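# Stack the smaller bowl inside the bigger bowl

## Task

Put the smaller of the two bowls into the larger bowl so that it rests nested there.

## Robot and tools

Robot: two arms over a table. left_arm has its base at (+0.002, +0.280, 0) m with quat_wxyz (+1.000, 0, 0, +0.003). right_arm has its base at (-0.032, -0.270, 0) m with quat_wxyz (+1.000, 0, 0, -0.012). right_arm ends in a right hand and left_arm in its mirror image, a left hand. Each hand has sixteen hinge motors: three fingers (index, middle, ring) plus a thumb. A two-camera stand is fixed to the floor behind the arms. A loose object may occasionally get a brief outside nudge.

Frames: the scene frame has its origin at table-top height, halfway between the two nominal bases, with +z up, +x out over the table, and left_arm on the +y side. Image left and right do not match these names. Hand poses, Hand targets, velocities and wrist-camera poses are given in each arm's own base frame. The table and the fixed cameras use the scene frame. Printed hand positions and orientations can be wrong by a few centimetres, more when the arm is far out.

Hand point axes (right hand): +z runs along straight fingers toward the tips, +x runs across the palm away from the thumb, +y points out of the palm. The palm face sits at y = -0.062 m. Straight fingertips end about 0.139 m beyond the knuckles (knuckles at z = -0.017 m). On the left hand +x points toward the thumb. A rigid mast near the wrist on the palm side (x +0.05 to +0.10, z -0.16 to -0.11, y up to +0.06 m; x sign flipped on the left hand) can strike objects. Fingertips have rubber caps; the rest is hard plastic.

execute_actions(actions, cameras): actions is a list of actions, run in order. An action is a list of 1 to 15 rows. Each row is one 1/30 s control step, and an action always lasts 15 steps (0.5 s): a shorter list repeats its final row. Every row has exactly 48 numbers, each in [-1, 1], covering both arms even if one stays still, in this order:
0-5: left_arm dx, dy, dz, rx, ry, rz
6-21: left hand hinge goals
22: left current_limit, 23: left speed
24-29: right_arm dx, dy, dz, rx, ry, rz
30-45: right hand hinge goals
46: right current_limit, 47: right speed.

Arm numbers are offsets, not poses. They are measured from that arm's Hand target as it stood when the action began, along that arm's base axes. Each row is counted from that same start, not from the row before it. A new action begins from the updated Hand target, so sending the same offset again moves the arm further. Scale: 1.0 equals 0.6 m for dx, dy, dz and 180 degrees for rotation. rx, ry, rz form one rotation vector about the Hand target's position. A translation longer than 1.0 gets shortened along its direction. All zeros re-request the current target. Each step, commanded orientation is clipped to within 40 degrees of the measured one. The hand often stops short of the target; a further action (even zeros) asks again, or you can send the remaining gap as an offset. Very small moves may not start. The right arm's elbow droops under load, so aim a little higher. To stop pressing into something, set the target back beyond the hand point.

Hand numbers are absolute hinge goals, mapped linearly between each hinge's stops, in this order: index_mcp, index_abd, index_pip, index_dip, middle_mcp, middle_abd, middle_pip, middle_dip, ring_mcp, ring_abd, ring_pip, ring_dip, thumb_cmc, thumb_axl, thumb_mcp, thumb_ipl. Degrees at +1 / -1, straight value: _mcp (+128, -18; -0.75), _abd (+60, -60; +0.00, +1 away from thumb), _pip (+108, -29; -0.58), _dip (+117, -21; -0.70), thumb_cmc (+120, -20; -0.71, +1 swings thumb in front of palm), thumb_axl (+140, -27; -0.68), thumb_mcp (+109, -69; -0.23), thumb_ipl (+108, -77; -0.17). Toward +1 fingers curl toward the palm. A value of zero is a real goal; to keep a hand unchanged, send back its hand_goal, hand_current_limit and hand_speed. current_limit maps -1..+1 onto 0..550 mA (never below 11 mA) for every motor; speed sets goal travel at (speed + 1) / 2 of 8.5 rad/s. Initial values: current_limit +0.4, speed -0.6; last values persist. A finger pushes only while its goal lies past the object surface.

cameras: list of names, ["all"], or []. Omitted or null gives all views for an empty actions list, none otherwise. Names: cam_head_left, cam_head_right, cam_high, cam_low, cam_left_wrist, cam_right_wrist, each 896x504. A wrong name voids the call.

zoom_image(camera, region): region [x0, y0, x1, y1] in pixels of that camera's latest full image, at most 504 by 504; only cameras in the most recent images.

finished_scene(scene): ends the scene for good (scene is 1, optional). The bowls must stay nested with the robot released.

Results: end_effector_position (m) and end_effector_quat_wxyz per arm in its base frame; Hand target (last commanded pose after clipping, base for the next offsets); joint positions, velocities ("within noise" when still), torques (include arm weight; numbers 3 and 4 wrap at ±28 N m); positions at some steps; hand_goal, hand_measured, hand_current_ma, hand_state (moving, goal, blocked, overload), hand_current_limit, hand_speed; motor temperatures.

Avoid: dropping or releasing moving bowls, slams, hard hits or pushes, anything leaving the table, hands or arms touching each other (or one hand gripping the other's fingers). A hand motor at 495 mA or more for 5 s shuts down for 10 s. Joint motors at 85 °C trigger MOTOR HOT; at 100 °C that arm goes limp for 30 to 60 s, so avoid long stretched holds or pushing into unreachable poses. Commands sent while an arm is stopped are lost.

Each tool is called as a command line: name --argument value for each argument, lists and objects as JSON in quotes; but a table of rows of numbers goes row by row, as --pt "numbers of a row", without its own name.

## Session

execute_actions --actions '[]'

Scene clock: 0.00 s.
left_arm: end_effector_position=(+0.1346, -0.2243, +0.2968) hand_goal=(-0.754, +0.000, -0.576, -0.696, -0.754, +0.000, -0.576, -0.696, -0.754, +0.000, -0.576, -0.696, -0.714, -0.678, -0.226, -0.168) hand_measured=(-0.754, +0.000, -0.576, -0.696, -0.754, +0.000, -0.576, -0.696, -0.754, +0.000, -0.576, -0.696, -0.714, -0.678, -0.226, -0.168) hand_current_ma=(+0, +0, +0, +0, +0, +0, +0, +0, +0, +0, +0, +0, +0, +0, +0, +0) hand_state=(goal, goal, goal, goal, goal, goal, goal, goal, goal, goal, goal, goal, goal, goal, goal, goal) hand_current_limit=0.40 hand_speed=-0.60 end_effector_quat_wxyz=(+0.082, +0.965, +0.152, +0.197) | right_arm: end_effector_position=(+0.6272, +0.2174, +0.3361) hand_goal=(-0.754, +0.000, -0.576, -0.696, -0.754, +0.000, -0.576, -0.696, -0.754, +0.000, -0.576, -0.696, -0.714, -0.678, -0.226, -0.168) hand_measured=(-0.754, +0.000, -0.576, -0.696, -0.754, +0.000, -0.576, -0.696, -0.754, +0.000, -0.576, -0.696, -0.714, -0.678, -0.226, -0.168) hand_current_ma=(+0, +0, +0, +0, +0, +0, +0, +0, +0, +0, +0, +0, +0, +0, +0, +0) hand_state=(goal, goal, goal, goal, goal, goal, goal, goal, goal, goal, goal, goal, goal, goal, goal, goal) hand_current_limit=0.40 hand_speed=-0.60 end_effector_quat_wxyz=(+0.141, -0.266, +0.944, -0.134)
Joint positions: left_arm=[-1.403 0.621 0.871 -1.642 -0.392 -0.109] | right_arm=[0.276 1.985 2.364 -1.659 0.266 -1.884]
Joint velocities: within noise
Joint torques (N m): no reading
Motor temperatures (°C): left_arm=[26 26 29 28 27 27] | right_arm=[28 28 29 26 25 29]
Heat: left arm: hottest elbow 29 °C; right arm: hottest elbow 29 °C.
Hand target: left_arm +0.1349, -0.2263, +0.3061; +0.092, +0.964, +0.154, +0.196 | right_arm +0.6319, +0.2188, +0.3365; +0.145, -0.265, +0.944, -0.134

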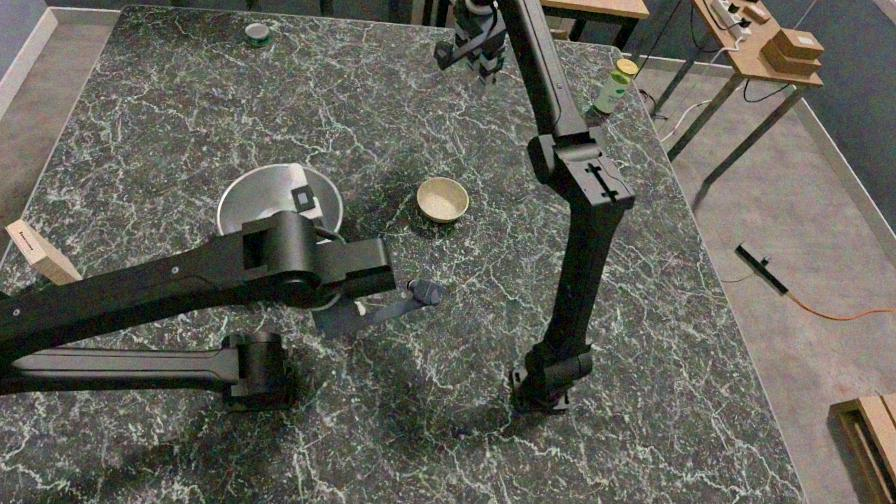

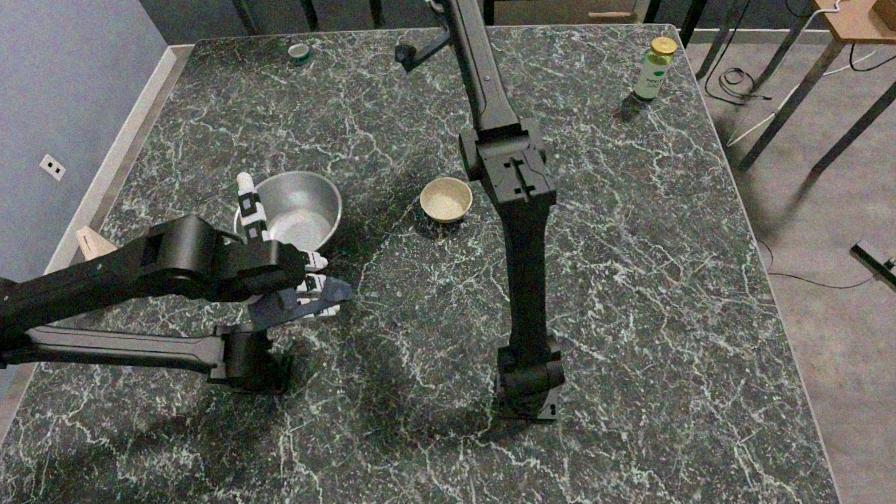

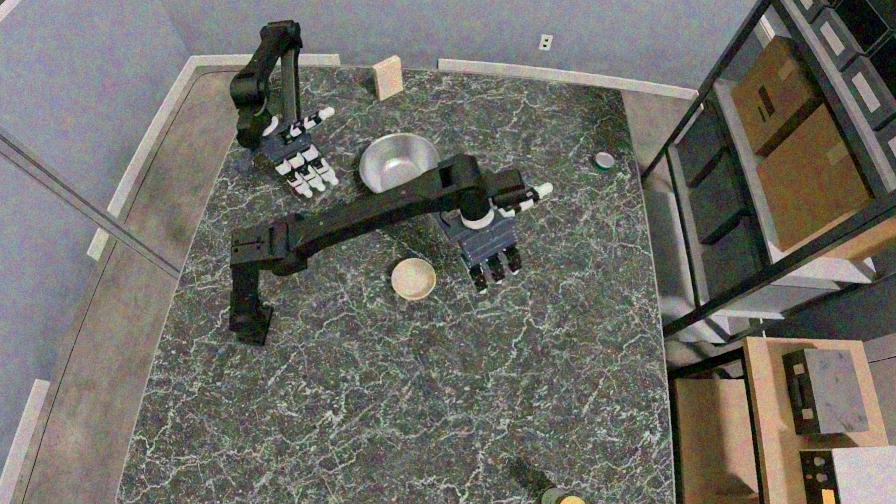

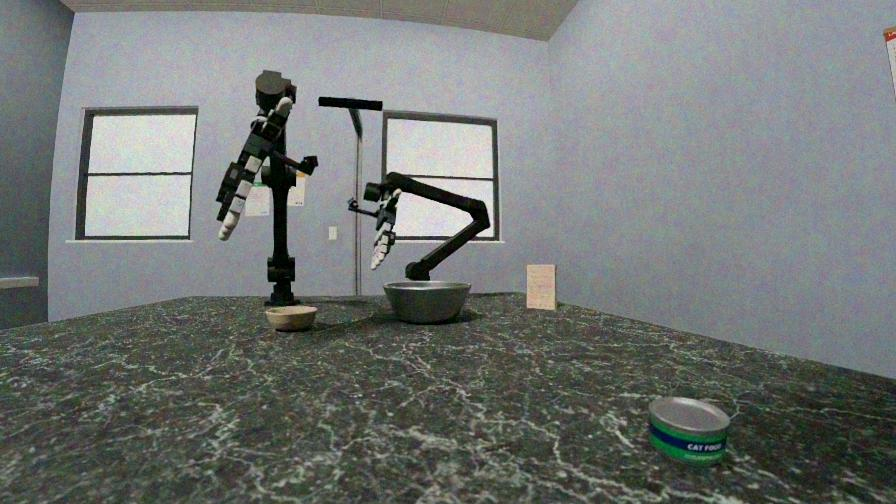

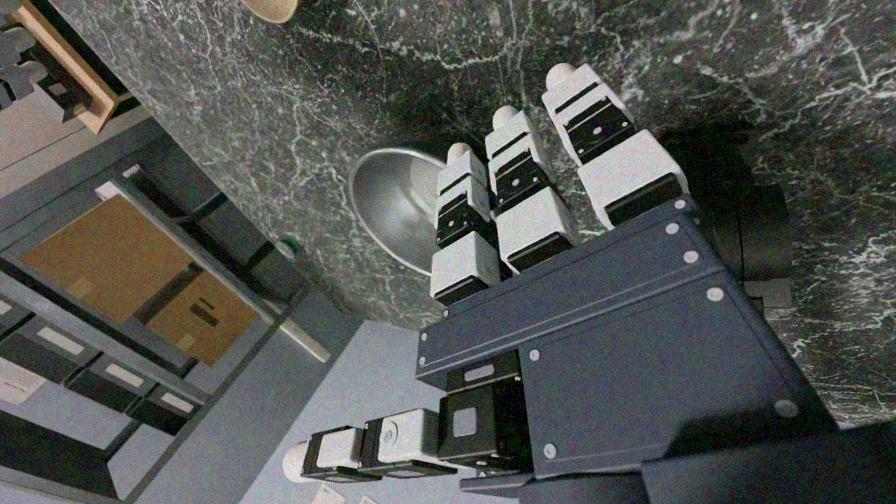

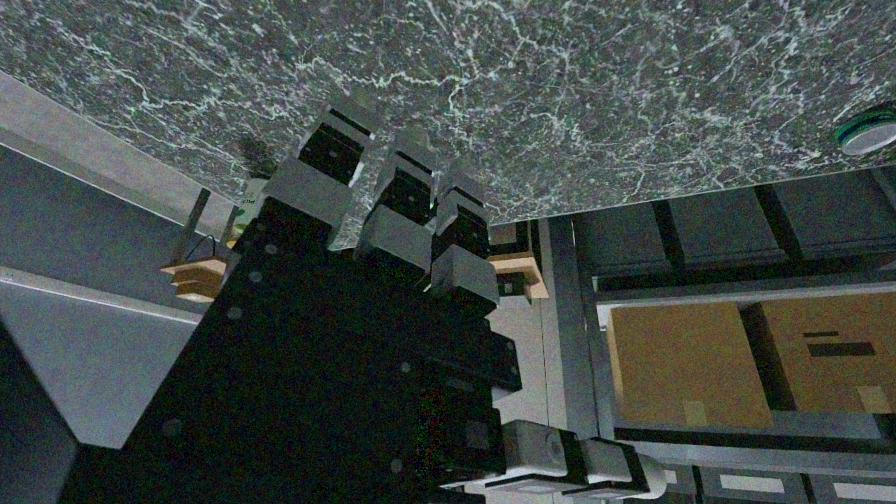

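execute_actions --actions '[[[0.158,0.055,0.057,0,0,0.106,-0.754,0,-0.576,-0.696,-0.754,0,-0.576,-0.696,-0.754,0,-0.576,-0.696,-0.714,-0.678,-0.226,-0.168,0.4,-0.6,-0.069,-0.025,-0.04,-0.0595,-0.0251,0.0022,-0.548,0,0.007,-0.261,-0.548,0,0.007,-0.261,-0.342,0,0.883,0.609,0.714,-0.678,-0.169,-0.168,0.4,-0.6]],[[0.148,0.128,0.067,0,0,0.111,-0.754,0,-0.576,-0.696,-0.754,0,-0.576,-0.696,-0.754,0,-0.576,-0.696,-0.714,-0.678,-0.226,-0.168,0.4,-0.6,-0.069,-0.025,-0.04,-0.0595,-0.0251,0.0022,-0.548,0,0.007,-0.261,-0.548,0,0.007,-0.261,-0.342,0,0.883,0.609,0.714,-0.678,-0.169,-0.168,0.4,-0.6]]]' --cameras '["cam_head_left","cam_high"]'

Scene clock: 197.00 s.
left_arm: end_effector_position=(+0.3115, -0.1133, +0.3603) hand_goal=(-0.754, +0.000, -0.576, -0.696, -0.754, +0.000, -0.576, -0.696, -0.754, +0.000, -0.576, -0.696, -0.714, -0.678, -0.226, -0.168) hand_measured=(-0.754, +0.000, -0.576, -0.696, -0.754, +0.000, -0.576, -0.696, -0.754, +0.000, -0.576, -0.696, -0.714, -0.678, -0.224, -0.168) hand_current_ma=(+1, +1, -1, +0, +1, +1, -1, +0, +1, +1, -1, +0, -1, +1, +6, +0) hand_state=(goal, goal, goal, goal, goal, goal, goal, goal, goal, goal, goal, goal, goal, goal, goal, goal) hand_current_limit=0.40 hand_speed=-0.60 end_effector_quat_wxyz=(+0.001, +0.860, +0.466, +0.207) | right_arm: end_effector_position=(+0.5507, +0.1862, +0.2908) hand_goal=(-0.548, +0.000, +0.006, -0.262, -0.548, +0.000, +0.006, -0.262, -0.342, +0.000, +0.882, +0.608, +0.714, -0.678, -0.170, -0.168) hand_measured=(-0.546, +0.000, +0.002, -0.266, -0.546, +0.000, +0.002, -0.266, -0.342, +0.000, +0.876, +0.606, +0.712, -0.678, -0.168, -0.168) hand_current_ma=(+0, +0, +0, +0, +0, +0, +0, +0, +0, +0, -1, +0, +0, +0, +0, +0) hand_state=(goal, goal, goal, goal, goal, goal, goal, goal, goal, goal, goal, goal, goal, goal, goal, goal) hand_current_limit=0.40 hand_speed=-0.60 end_effector_quat_wxyz=(+0.165, -0.277, +0.889, -0.325)
Joint positions: left_arm=[-0.598 0.856 1.136 -1.65 -0.368 0.016] | right_arm=[0.398 1.653 1.759 -1.35 0.684 -1.894]
Joint torques (N m): left_arm=[1.38 0.15 14.52 1.5 -0.38 0.06] | right_arm=[2.49 -13.1 8.9 1.31 0.83 0.01]
Motor temperatures (°C): left_arm=[26 26 39 28 28 27] | right_arm=[28 35 37 26 25 29]
Heat: left arm: hottest elbow 39 °C; right arm: hottest elbow 37 °C.
Hand target: left_arm +0.3185, -0.1166, +0.3805; +0.021, +0.857, +0.467, +0.216 | right_arm +0.5490, +0.1890, +0.2885; +0.167, -0.283, +0.886, -0.326
Off the commanded pose: left_arm 0.022 m, 3 deg | right_arm 0.004 m, 1 deg.
Step readings (end_effector_position of left_arm | right_arm):
0: (+0.1346, -0.2243, +0.2968) | (+0.6272, +0.2174, +0.3361)
1: (+0.1350, -0.2240, +0.2968) | (+0.6274, +0.2162, +0.3354)
2: (+0.1384, -0.2221, +0.2973) | (+0.6287, +0.2102, +0.3324)
4: (+0.1588, -0.2106, +0.3021) | (+0.6225, +0.1979, +0.3225)
8: (+0.2016, -0.1879, +0.3182) | (+0.6002, +0.1889, +0.3077)
15: (+0.2244, -0.1844, +0.3205) | (+0.5899, +0.2009, +0.3170)
16: (+0.2256, -0.1840, +0.3205) | (+0.5898, +0.2003, +0.3175)
17: (+0.2290, -0.1814, +0.3217) | (+0.5896, +0.1953, +0.3167)
19: (+0.2482, -0.1629, +0.3321) | (+0.5800, +0.1825, +0.3088)
23: (+0.2879, -0.1212, +0.3596) | (+0.5559, +0.1752, +0.2930)
30: (+0.3098, -0.1102, +0.3626) | (+0.5500, +0.1864, +0.2911)
Images, in order (width x height): cam_head_left 896x504, cam_high 896x504.

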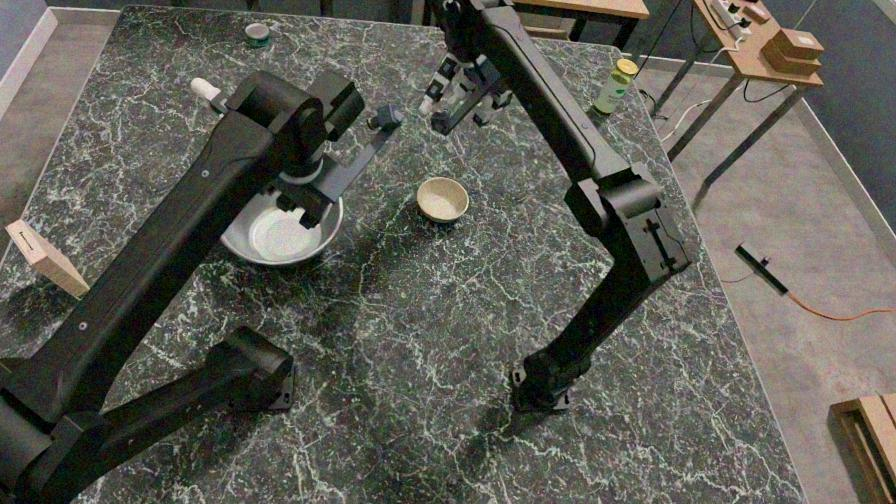

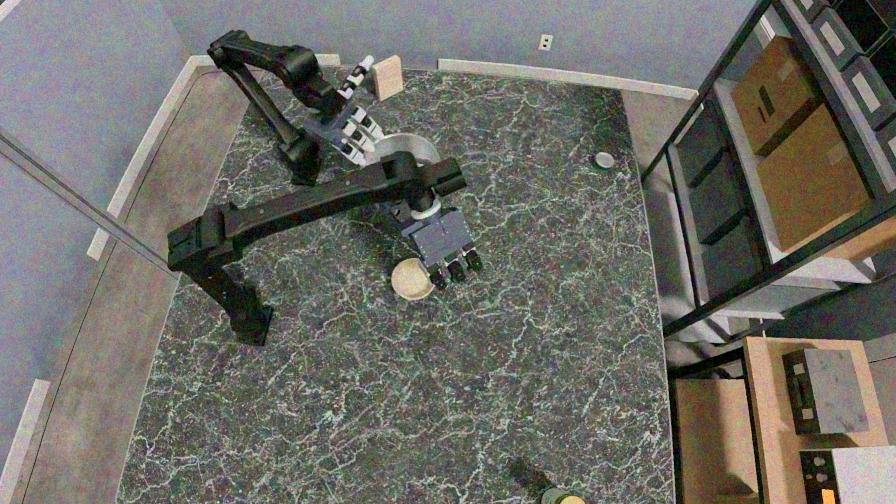

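execute_actions --actions '[[[0.167,0.195,0.067,0,0,0.111,-0.754,0,-0.576,-0.696,-0.754,0,-0.576,-0.696,-0.754,0,-0.576,-0.696,-0.714,-0.678,-0.226,-0.168,0.4,-0.6,-0.069,-0.025,-0.04,-0.0595,-0.0251,0.0022,-0.548,0,0.007,-0.261,-0.548,0,0.007,-0.261,-0.342,0,0.883,0.609,0.714,-0.678,-0.169,-0.168,0.4,-0.6]],[[0.02,0.262,0,0,0,0.111,-0.754,0,-0.576,-0.696,-0.754,0,-0.576,-0.696,-0.754,0,-0.576,-0.696,-0.714,-0.678,-0.226,-0.168,0.4,-0.6,-0.069,-0.025,-0.04,-0.0595,-0.0251,0.0022,-0.548,0,0.007,-0.261,-0.548,0,0.007,-0.261,-0.342,0,0.883,0.609,0.714,-0.678,-0.169,-0.168,0.4,-0.6]],[[-0.082,0.273,0,0,0,0.111,-0.754,0,-0.576,-0.696,-0.754,0,-0.576,-0.696,-0.754,0,-0.576,-0.696,-0.714,-0.678,-0.226,-0.168,0.4,-0.6,0,0,0,0,0,0,-0.548,0,0.007,-0.261,-0.548,0,0.007,-0.261,-0.342,0,0.883,0.609,0.714,-0.678,-0.169,-0.168,0.4,-0.6]]]' --cameras '["cam_head_left","cam_head_right","cam_high","cam_low","cam_right_wrist"]'

Scene clock: 212.90 s.
left_arm: end_effector_position=(+0.3701, +0.3184, +0.4040) hand_goal=(-0.754, +0.000, -0.576, -0.696, -0.754, +0.000, -0.576, -0.696, -0.754, +0.000, -0.576, -0.696, -0.714, -0.678, -0.226, -0.168) hand_measured=(-0.754, +0.002, -0.576, -0.696, -0.754, +0.002, -0.576, -0.696, -0.754, +0.002, -0.576, -0.696, -0.716, -0.678, -0.224, -0.168) hand_current_ma=(+0, +3, -1, +0, +1, +3, -1, +0, +0, +3, -1, +0, -3, +1, +6, +0) hand_state=(goal, goal, goal, goal, goal, goal, goal, goal, goal, goal, goal, goal, goal, goal, goal, goal) hand_current_limit=0.40 hand_speed=-0.60 end_effector_quat_wxyz=(-0.099, +0.506, +0.837, +0.182) | right_arm: end_effector_position=(+0.4678, +0.1559, +0.2422) hand_goal=(-0.548, +0.000, +0.006, -0.262, -0.548, +0.000, +0.006, -0.262, -0.342, +0.000, +0.882, +0.608, +0.714, -0.678, -0.170, -0.168) hand_measured=(-0.544, +0.000, +0.004, -0.264, -0.542, +0.000, +0.004, -0.266, -0.340, +0.000, +0.876, +0.606, +0.712, -0.678, -0.168, -0.168) hand_current_ma=(+0, +0, +0, +0, +0, +0, +0, +0, +0, +0, -1, +0, +0, +0, +0, +0) hand_state=(goal, goal, goal, goal, goal, goal, goal, goal, goal, goal, goal, goal, goal, goal, goal, goal) hand_current_limit=0.40 hand_speed=-0.60 end_effector_quat_wxyz=(+0.177, -0.291, +0.793, -0.506)
Joint positions: left_arm=[0.572 1.262 1.519 -1.577 -0.337 0.131] | right_arm=[0.562 1.453 1.323 -1.182 1.114 -1.873]
Joint torques (N m): left_arm=[0.26 -5.54 14.74 1.63 -0.33 0.09] | right_arm=[3.43 -9.41 8.35 0.9 1.16 0.15]
Heat: left arm: hottest elbow 39 °C; right arm: hottest elbow 37 °C.
Hand target: left_arm +0.3814, +0.3215, +0.4208; -0.090, +0.509, +0.833, +0.198 | right_arm +0.4662, +0.1589, +0.2404; +0.183, -0.289, +0.793, -0.505
Off the commanded pose: left_arm 0.021 m, 2 deg | right_arm 0.004 m, 1 deg.
Step readings (end_effector_position of left_arm | right_arm):
0: (+0.3114, -0.1133, +0.3603) | (+0.5507, +0.1862, +0.2908)
1: (+0.3120, -0.1126, +0.3609) | (+0.5508, +0.1846, +0.2901)
2: (+0.3152, -0.1079, +0.3628) | (+0.5508, +0.1798, +0.2886)
4: (+0.3339, -0.0784, +0.3752) | (+0.5411, +0.1669, +0.2808)
8: (+0.3730, -0.0105, +0.4011) | (+0.5147, +0.1615, +0.2657)
15: (+0.4082, +0.0030, +0.3986) | (+0.5090, +0.1718, +0.2672)
16: (+0.4099, +0.0038, +0.3973) | (+0.5091, +0.1702, +0.2671)
17: (+0.4109, +0.0083, +0.3963) | (+0.5089, +0.1652, +0.2670)
19: (+0.4114, +0.0425, +0.3966) | (+0.4995, +0.1523, +0.2619)
23: (+0.4027, +0.1290, +0.4017) | (+0.4725, +0.1475, +0.2451)
30: (+0.4165, +0.1581, +0.4042) | (+0.4675, +0.1563, +0.2401)
31: (+0.4173, +0.1592, +0.4032) | (+0.4677, +0.1562, +0.2404)
32: (+0.4167, +0.1638, +0.4021) | (+0.4678, +0.1561, +0.2405)
34: (+0.4054, +0.1957, +0.4008) | (+0.4677, +0.1560, +0.2410)
38: (+0.3648, +0.2815, +0.4020) | (+0.4677, +0.1559, +0.2420)
45: (+0.3658, +0.3182, +0.4035) | (+0.4678, +0.1559, +0.2422)
camera_calibration:
cam_right_wrist: T_world_to_cam=[[0.45445, 0.719096, -0.525715, -0.1602], [0.0625383, 0.562966, 0.82411, -0.363643], [0.888574, -0.407394, 0.210869, -0.277903], [0, 0, 0, 1]] pos_world=[0.342482, 0.206702, 0.274064]
Images, in order (width x height): cam_head_left 896x504, cam_head_right 896x504, cam_high 896x504, cam_low 896x504, cam_right_wrist 896x504.

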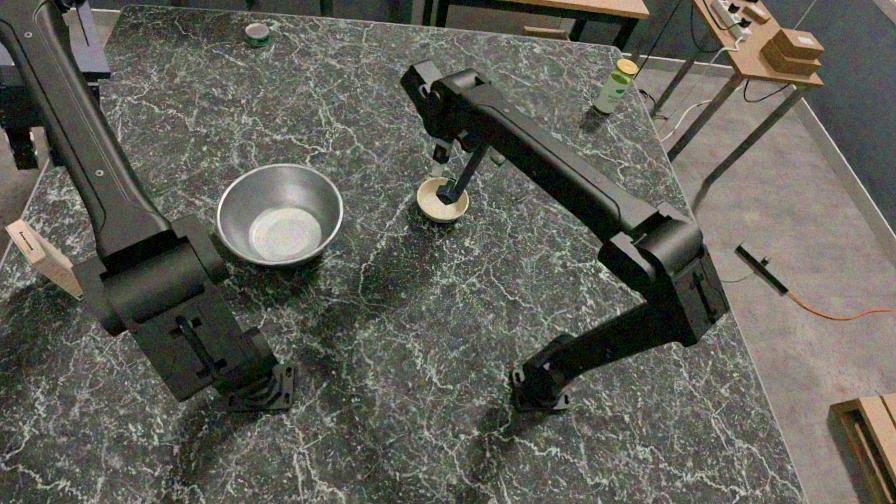

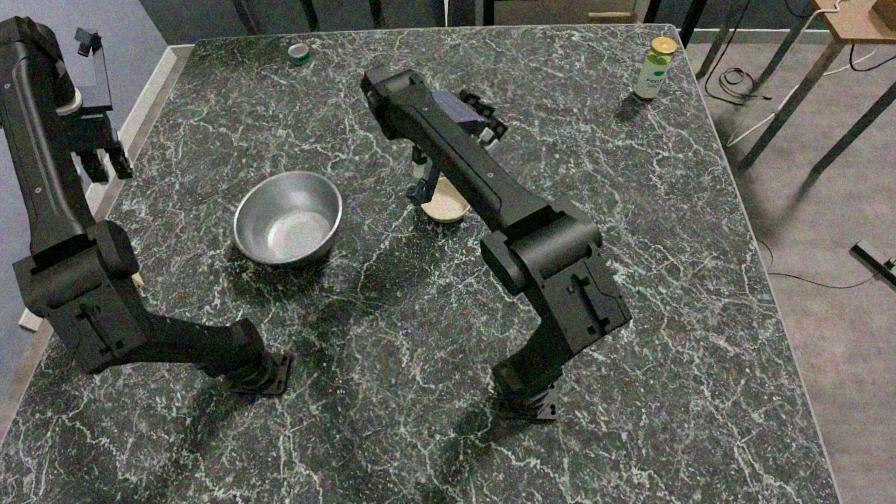

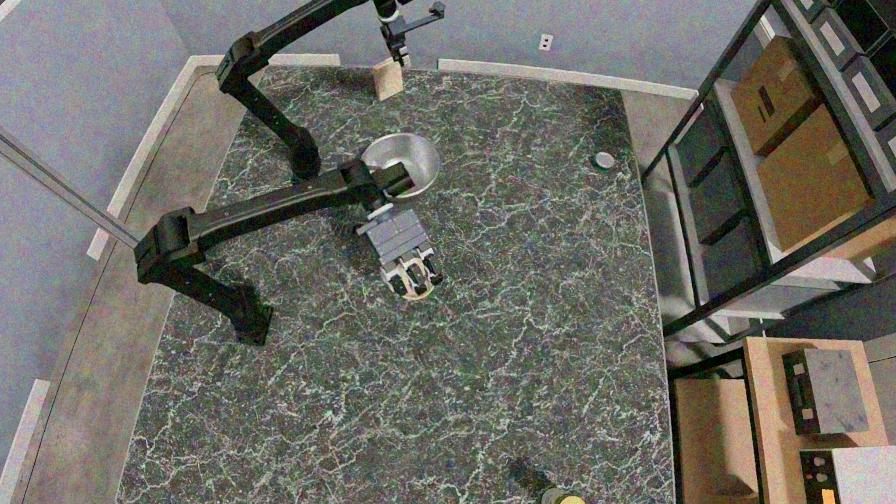

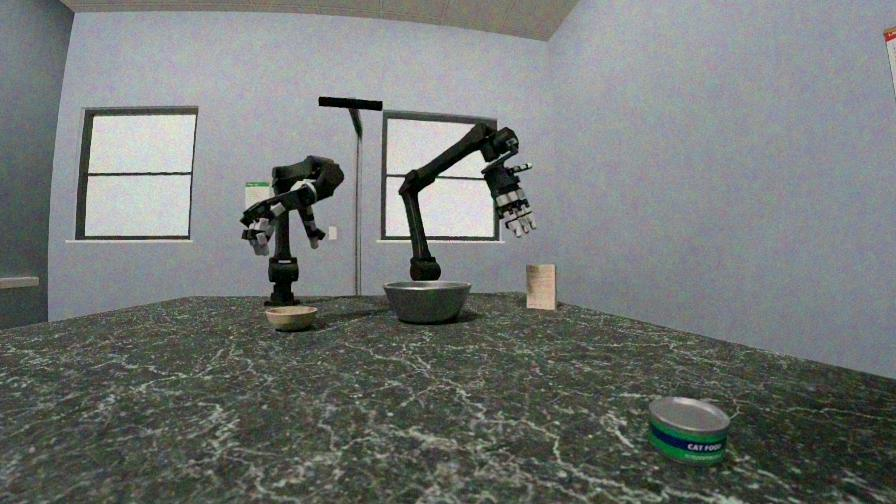

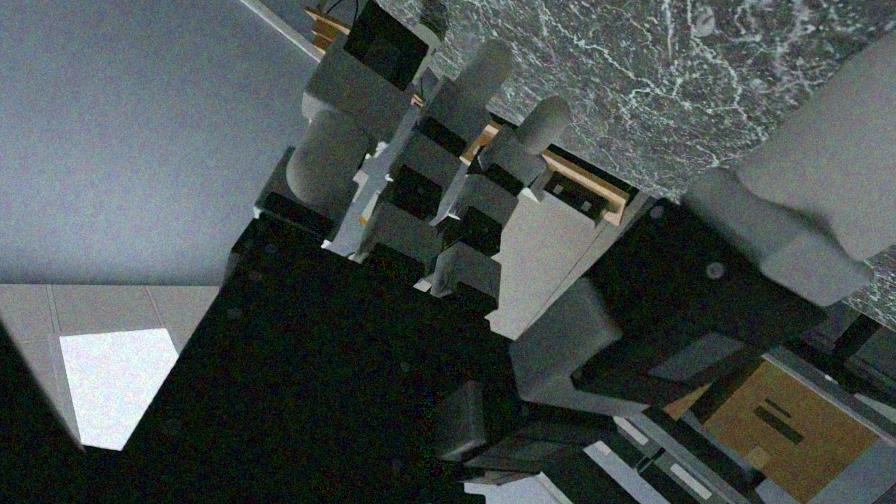

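zoom_image --camera "cam_high" --region '[340, 140, 500, 320]'

zoom_image --camera "cam_low" --region '[210, 140, 370, 340]'

zoom_image --camera "cam_head_right" --region '[360, 60, 560, 240]'

Scaled by 2.800 from the camera's 896x504 image, which has a finer 1280x720 frame.

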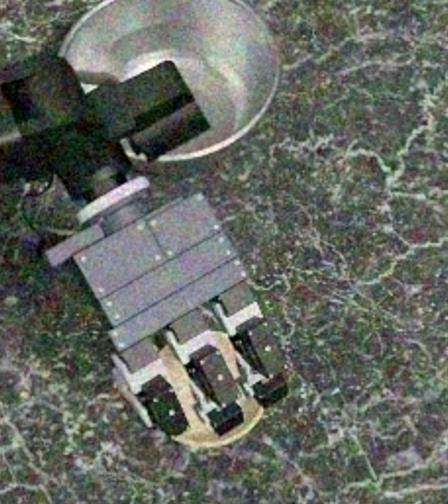

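Scaled by 2.520 from the camera's 896x504 image, which has a finer 1280x720 frame.

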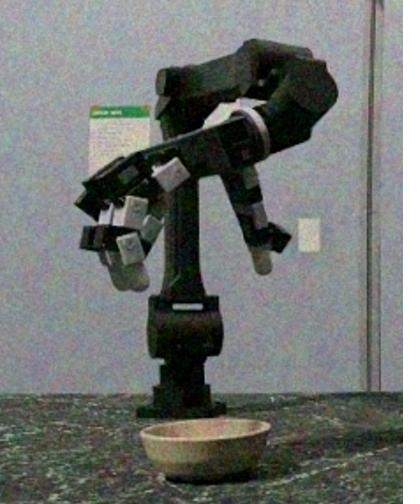

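Scaled by 2.520 from the camera's 896x504 image, which has a finer 1280x720 frame.

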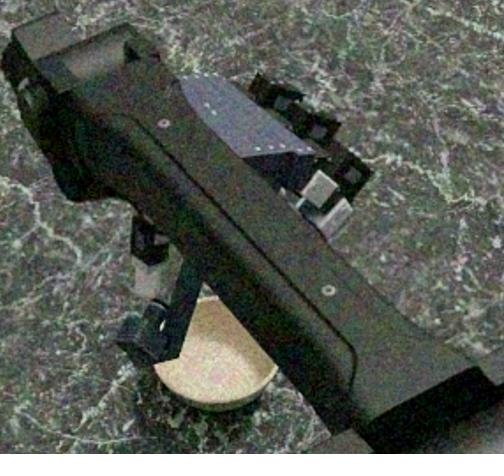

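execute_actions --actions '[[[-0.222,0.187,0,0,0,0.111,-0.754,0,-0.576,-0.696,-0.754,0,-0.576,-0.696,-0.754,0,-0.576,-0.696,-0.714,-0.678,-0.226,-0.168,0.4,-0.6,-0.007,0.01,-0.09,0,0,0,-0.699,0,0.007,-0.362,-0.699,0,0.007,-0.362,-0.342,0,0.883,0.609,0.714,-0.678,-0.281,-0.168,0.4,-0.6]],[[0,0,0,0,0,0,-0.754,0,-0.576,-0.696,-0.754,0,-0.576,-0.696,-0.754,0,-0.576,-0.696,-0.714,-0.678,-0.226,-0.168,0.4,-0.6,0,0,-0.09,0,0,0,-0.699,0,0.007,-0.362,-0.699,0,0.007,-0.362,-0.342,0,0.883,0.609,0.714,-0.678,-0.281,-0.168,0.4,-0.6]],[[0,0,0,0,0,0,-0.754,0,-0.576,-0.696,-0.754,0,-0.576,-0.696,-0.754,0,-0.576,-0.696,-0.714,-0.678,-0.226,-0.168,0.4,-0.6,0,0,-0.05,0,0,0,-0.699,0,0.007,-0.362,-0.699,0,0.007,-0.362,-0.342,0,0.883,0.609,0.714,-0.678,-0.281,-0.168,0.4,-0.6]]]' --cameras '["cam_head_left","cam_head_right","cam_high","cam_low"]'

zoom_image --camera "cam_low" --region '[210, 200, 370, 350]'

zoom_image --camera "cam_high" --region '[340, 180, 500, 330]'

zoom_image --camera "cam_head_right" --region '[360, 90, 540, 260]'

Scene clock: 242.07 s.
left_arm: end_effector_position=(+0.2380, +0.4257, +0.4047) hand_goal=(-0.754, +0.000, -0.576, -0.696, -0.754, +0.000, -0.576, -0.696, -0.754, +0.000, -0.576, -0.696, -0.714, -0.678, -0.226, -0.168) hand_measured=(-0.754, +0.002, -0.576, -0.696, -0.754, +0.002, -0.576, -0.696, -0.754, +0.002, -0.576, -0.696, -0.716, -0.678, -0.224, -0.168) hand_current_ma=(+0, +3, -1, +0, +1, +3, -1, +0, +0, +3, -1, +0, -3, +1, +6, +0) hand_state=(goal, goal, goal, goal, goal, goal, goal, goal, goal, goal, goal, goal, goal, goal, goal, goal) hand_current_limit=0.40 hand_speed=-0.60 end_effector_quat_wxyz=(-0.129, +0.354, +0.912, +0.162) | right_arm: end_effector_position=(+0.4651, +0.1594, +0.1115) hand_goal=(-0.700, +0.000, +0.006, -0.362, -0.700, +0.000, +0.006, -0.362, -0.342, +0.000, +0.882, +0.608, +0.714, -0.678, -0.282, -0.168) hand_measured=(-0.686, +0.000, +0.004, -0.360, -0.684, +0.000, +0.004, -0.358, -0.340, +0.000, +0.876, +0.606, +0.712, -0.678, -0.276, -0.168) hand_current_ma=(+3, +0, +0, +0, +4, +0, +0, +0, +0, +0, +0, +0, +0, +0, +1, +0) hand_state=(goal, goal, goal, goal, goal, goal, goal, goal, goal, goal, goal, goal, goal, goal, goal, goal) hand_current_limit=0.40 hand_speed=-0.60 end_effector_quat_wxyz=(+0.185, -0.279, +0.795, -0.505)
Joint positions: left_arm=[0.923 1.26 1.519 -1.577 -0.336 0.135] | right_arm=[0.574 1.554 1.072 -0.849 1.122 -1.823]
Joint torques (N m): left_arm=[0.26 -5.25 15.02 1.68 -0.33 0.09] | right_arm=[3.72 -8.06 7.79 0.8 1.08 0.01]
Heat: left arm: hottest elbow 39 °C; right arm: hottest elbow 35 °C.
Hand target: left_arm +0.2484, +0.4336, +0.4208; -0.122, +0.357, +0.909, +0.179 | right_arm +0.4620, +0.1649, +0.1024; +0.183, -0.289, +0.793, -0.505
Off the commanded pose: left_arm 0.021 m, 2 deg | right_arm 0.011 m, 1 deg.
Step readings (end_effector_position of left_arm | right_arm):
0: (+0.3701, +0.3184, +0.4040) | (+0.4678, +0.1559, +0.2422)
1: (+0.3694, +0.3193, +0.4040) | (+0.4677, +0.1558, +0.2414)
2: (+0.3666, +0.3224, +0.4038) | (+0.4683, +0.1558, +0.2394)
4: (+0.3452, +0.3446, +0.4048) | (+0.4668, +0.1557, +0.2297)
8: (+0.2708, +0.4042, +0.4081) | (+0.4597, +0.1535, +0.2041)
15: (+0.2351, +0.4261, +0.4069) | (+0.4619, +0.1572, +0.1927)
16: (+0.2360, +0.4257, +0.4066) | (+0.4624, +0.1576, +0.1926)
17: (+0.2366, +0.4255, +0.4063) | (+0.4634, +0.1582, +0.1910)
19: (+0.2372, +0.4255, +0.4057) | (+0.4644, +0.1588, +0.1830)
23: (+0.2378, +0.4258, +0.4048) | (+0.4601, +0.1562, +0.1561)
30: (+0.2379, +0.4257, +0.4047) | (+0.4624, +0.1577, +0.1368)
31: (+0.2379, +0.4257, +0.4047) | (+0.4630, +0.1581, +0.1370)
32: (+0.2379, +0.4257, +0.4047) | (+0.4642, +0.1589, +0.1368)
34: (+0.2380, +0.4257, +0.4047) | (+0.4658, +0.1599, +0.1341)
38: (+0.2380, +0.4257, +0.4047) | (+0.4644, +0.1590, +0.1223)
45: (+0.2380, +0.4257, +0.4047) | (+0.4644, +0.1590, +0.1114)
Images, in order (width x height): cam_head_left 896x504, cam_head_right 896x504, cam_high 896x504, cam_low 896x504.

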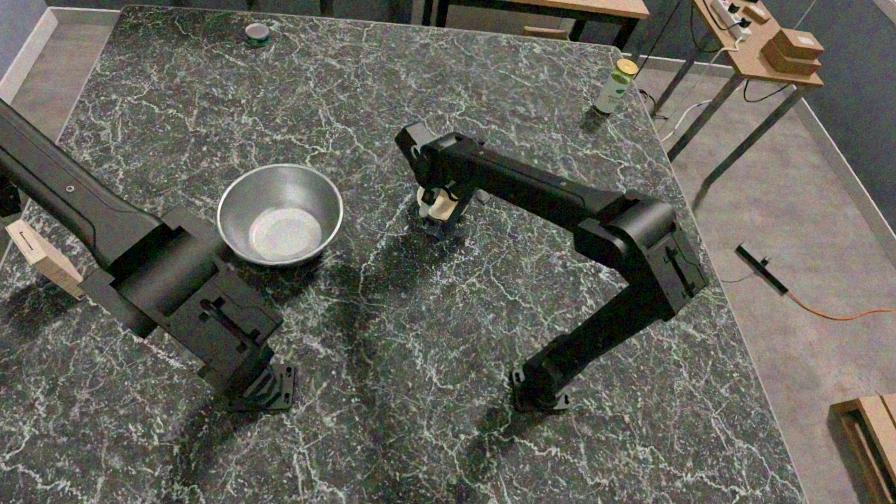

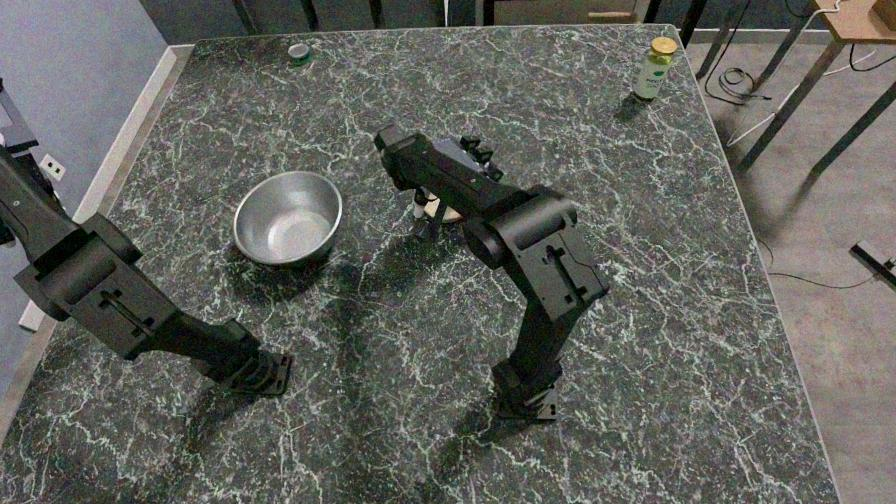

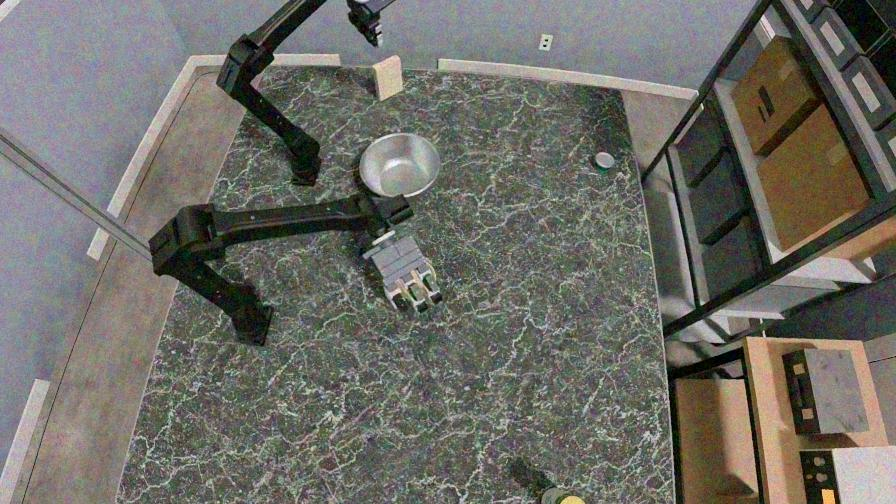

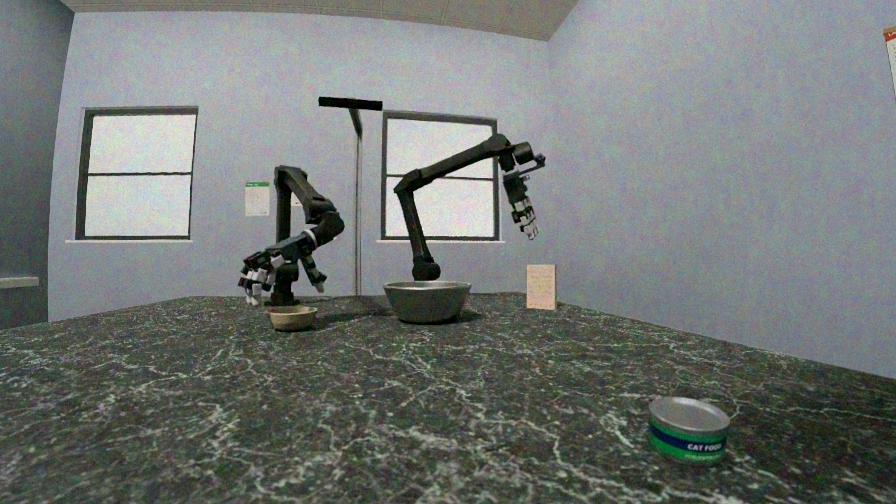

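Scaled by 3.150 from the camera's 896x504 image, which has a finer 1280x720 frame.

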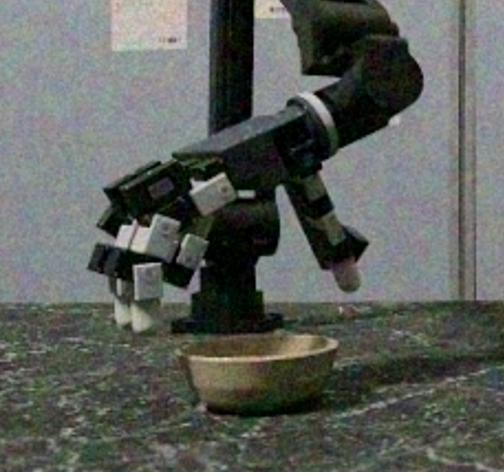

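Scaled by 3.150 from the camera's 896x504 image, which has a finer 1280x720 frame.

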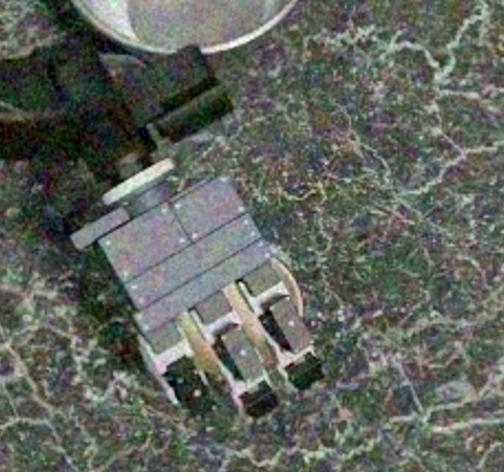

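Scaled by 2.800 from the camera's 896x504 image, which has a finer 1280x720 frame.

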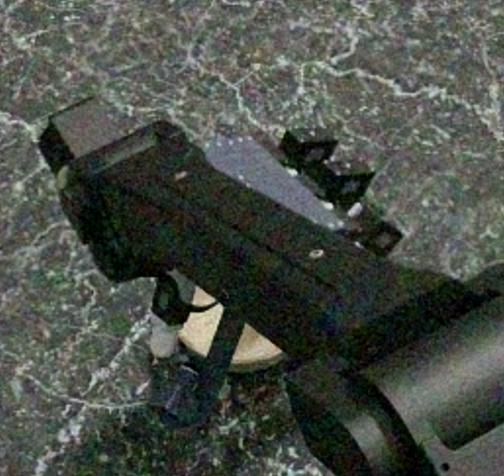

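execute_actions --actions '[[[0,0,0,0,0,0,-0.754,0,-0.576,-0.696,-0.754,0,-0.576,-0.696,-0.754,0,-0.576,-0.696,-0.714,-0.678,-0.226,-0.168,0.4,-0.6,0.002,0.006,-0.045,-0.03,-0.025,0,-0.699,0,0.007,-0.362,-0.699,0,0.007,-0.362,-0.342,0,0.883,0.609,0.714,-0.678,-0.281,-0.168,0.4,-0.6]],[[0,0,0,0,0,0,-0.754,0,-0.576,-0.696,-0.754,0,-0.576,-0.696,-0.754,0,-0.576,-0.696,-0.714,-0.678,-0.226,-0.168,0.4,-0.6,0,0,-0.035,0,0,0,-0.699,0,0.007,-0.362,-0.699,0,0.007,-0.362,-0.342,0,0.883,0.609,0.714,-0.678,-0.281,-0.168,0.4,-0.6]]]' --cameras '["cam_high","cam_low"]'

zoom_image --camera "cam_low" --region '[220, 230, 360, 350]'

zoom_image --camera "cam_high" --region '[340, 190, 480, 330]'

Scene clock: 267.03 s.
left_arm: end_effector_position=(+0.2380, +0.4257, +0.4047) hand_goal=(-0.754, +0.000, -0.576, -0.696, -0.754, +0.000, -0.576, -0.696, -0.754, +0.000, -0.576, -0.696, -0.714, -0.678, -0.226, -0.168) hand_measured=(-0.754, +0.002, -0.576, -0.696, -0.754, +0.002, -0.576, -0.696, -0.754, +0.002, -0.576, -0.696, -0.716, -0.678, -0.224, -0.168) hand_current_ma=(+0, +3, -1, +0, +1, +3, -1, +0, +0, +3, -1, +0, -3, +1, +6, +0) hand_state=(goal, goal, goal, goal, goal, goal, goal, goal, goal, goal, goal, goal, goal, goal, goal, goal) hand_current_limit=0.40 hand_speed=-0.60 end_effector_quat_wxyz=(-0.129, +0.354, +0.912, +0.162) | right_arm: end_effector_position=(+0.4660, +0.1657, +0.0638) hand_goal=(-0.700, +0.000, +0.006, -0.362, -0.700, +0.000, +0.006, -0.362, -0.342, +0.000, +0.882, +0.608, +0.714, -0.678, -0.282, -0.168) hand_measured=(-0.688, +0.000, +0.004, -0.360, -0.686, +0.000, +0.004, -0.358, -0.340, +0.000, +0.876, +0.606, +0.712, -0.678, -0.278, -0.168) hand_current_ma=(+3, +0, +0, +0, +4, +0, +0, +0, +0, +0, +0, +0, +0, +0, +1, +0) hand_state=(goal, goal, goal, goal, goal, goal, goal, goal, goal, goal, goal, goal, goal, goal, goal, goal) hand_current_limit=0.40 hand_speed=-0.60 end_effector_quat_wxyz=(+0.201, -0.272, +0.762, -0.552)
Joint positions: left_arm=[0.923 1.26 1.519 -1.577 -0.336 0.135] | right_arm=[0.623 1.659 1.009 -0.711 1.249 -1.785]
Joint torques (N m): left_arm=[0.03 -4.78 15.06 1.63 -0.31 0.11] | right_arm=[3.14 -9.17 6.9 0.95 1.27 0.12]
Heat: left arm: hottest elbow 40 °C; right arm: hottest elbow 34 °C.
Hand target: left_arm +0.2484, +0.4336, +0.4208; -0.122, +0.357, +0.909, +0.179 | right_arm +0.4632, +0.1685, +0.0543; +0.200, -0.277, +0.760, -0.553
Off the commanded pose: left_arm 0.021 m, 2 deg | right_arm 0.010 m, 1 deg.
Step readings (end_effector_position of left_arm | right_arm):
0: (+0.2380, +0.4257, +0.4047) | (+0.4651, +0.1594, +0.1115)
1: (+0.2380, +0.4257, +0.4047) | (+0.4653, +0.1591, +0.1117)
2: (+0.2380, +0.4257, +0.4047) | (+0.4666, +0.1574, +0.1126)
4: (+0.2380, +0.4257, +0.4047) | (+0.4691, +0.1552, +0.1128)
8: (+0.2380, +0.4257, +0.4047) | (+0.4658, +0.1607, +0.0967)
15: (+0.2380, +0.4257, +0.4047) | (+0.4630, +0.1643, +0.0800)
16: (+0.2380, +0.4257, +0.4047) | (+0.4635, +0.1643, +0.0803)
17: (+0.2380, +0.4257, +0.4047) | (+0.4643, +0.1648, +0.0806)
19: (+0.2380, +0.4257, +0.4047) | (+0.4664, +0.1661, +0.0797)
23: (+0.2380, +0.4257, +0.4047) | (+0.4668, +0.1663, +0.0725)
30: (+0.2380, +0.4257, +0.4047) | (+0.4654, +0.1654, +0.0636)
Images, in order (width x height): cam_high 896x504, cam_low 896x504.

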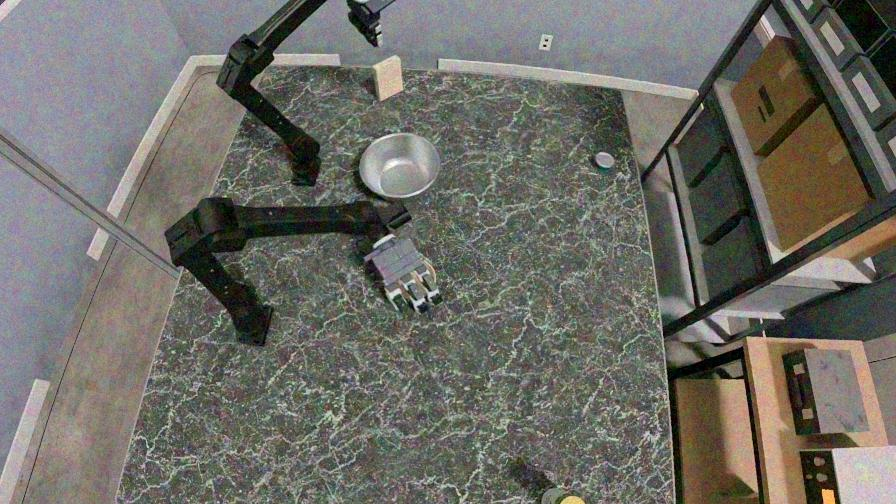

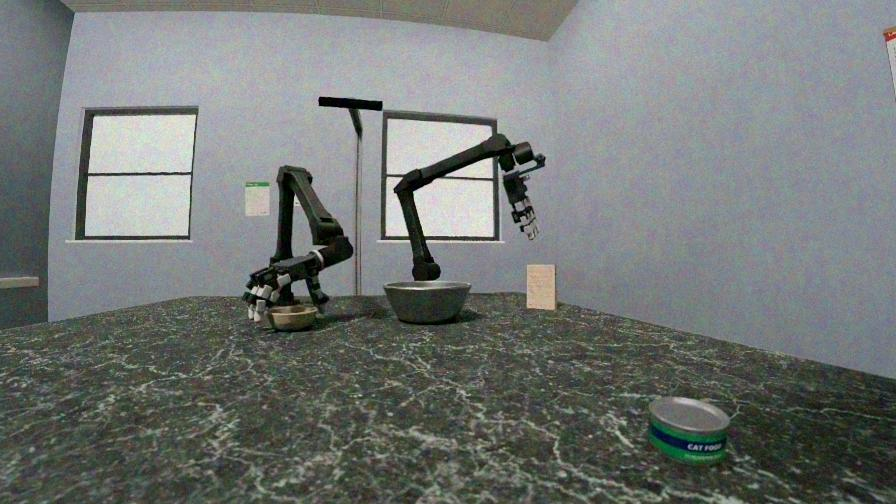

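Scaled by 3.600 from the camera's 896x504 image, which has a finer 1280x720 frame.

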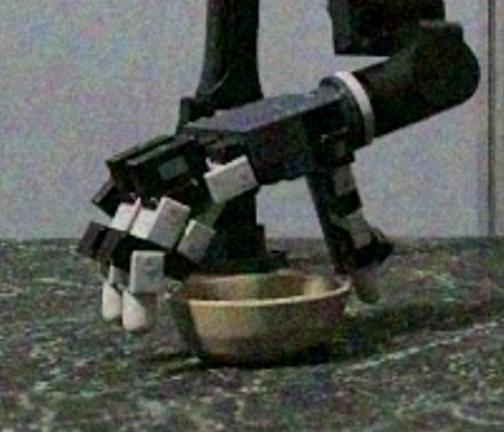

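Scaled by 3.600 from the camera's 896x504 image, which has a finer 1280x720 frame.

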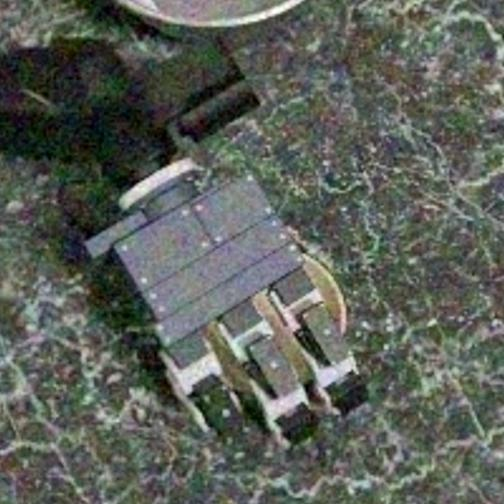

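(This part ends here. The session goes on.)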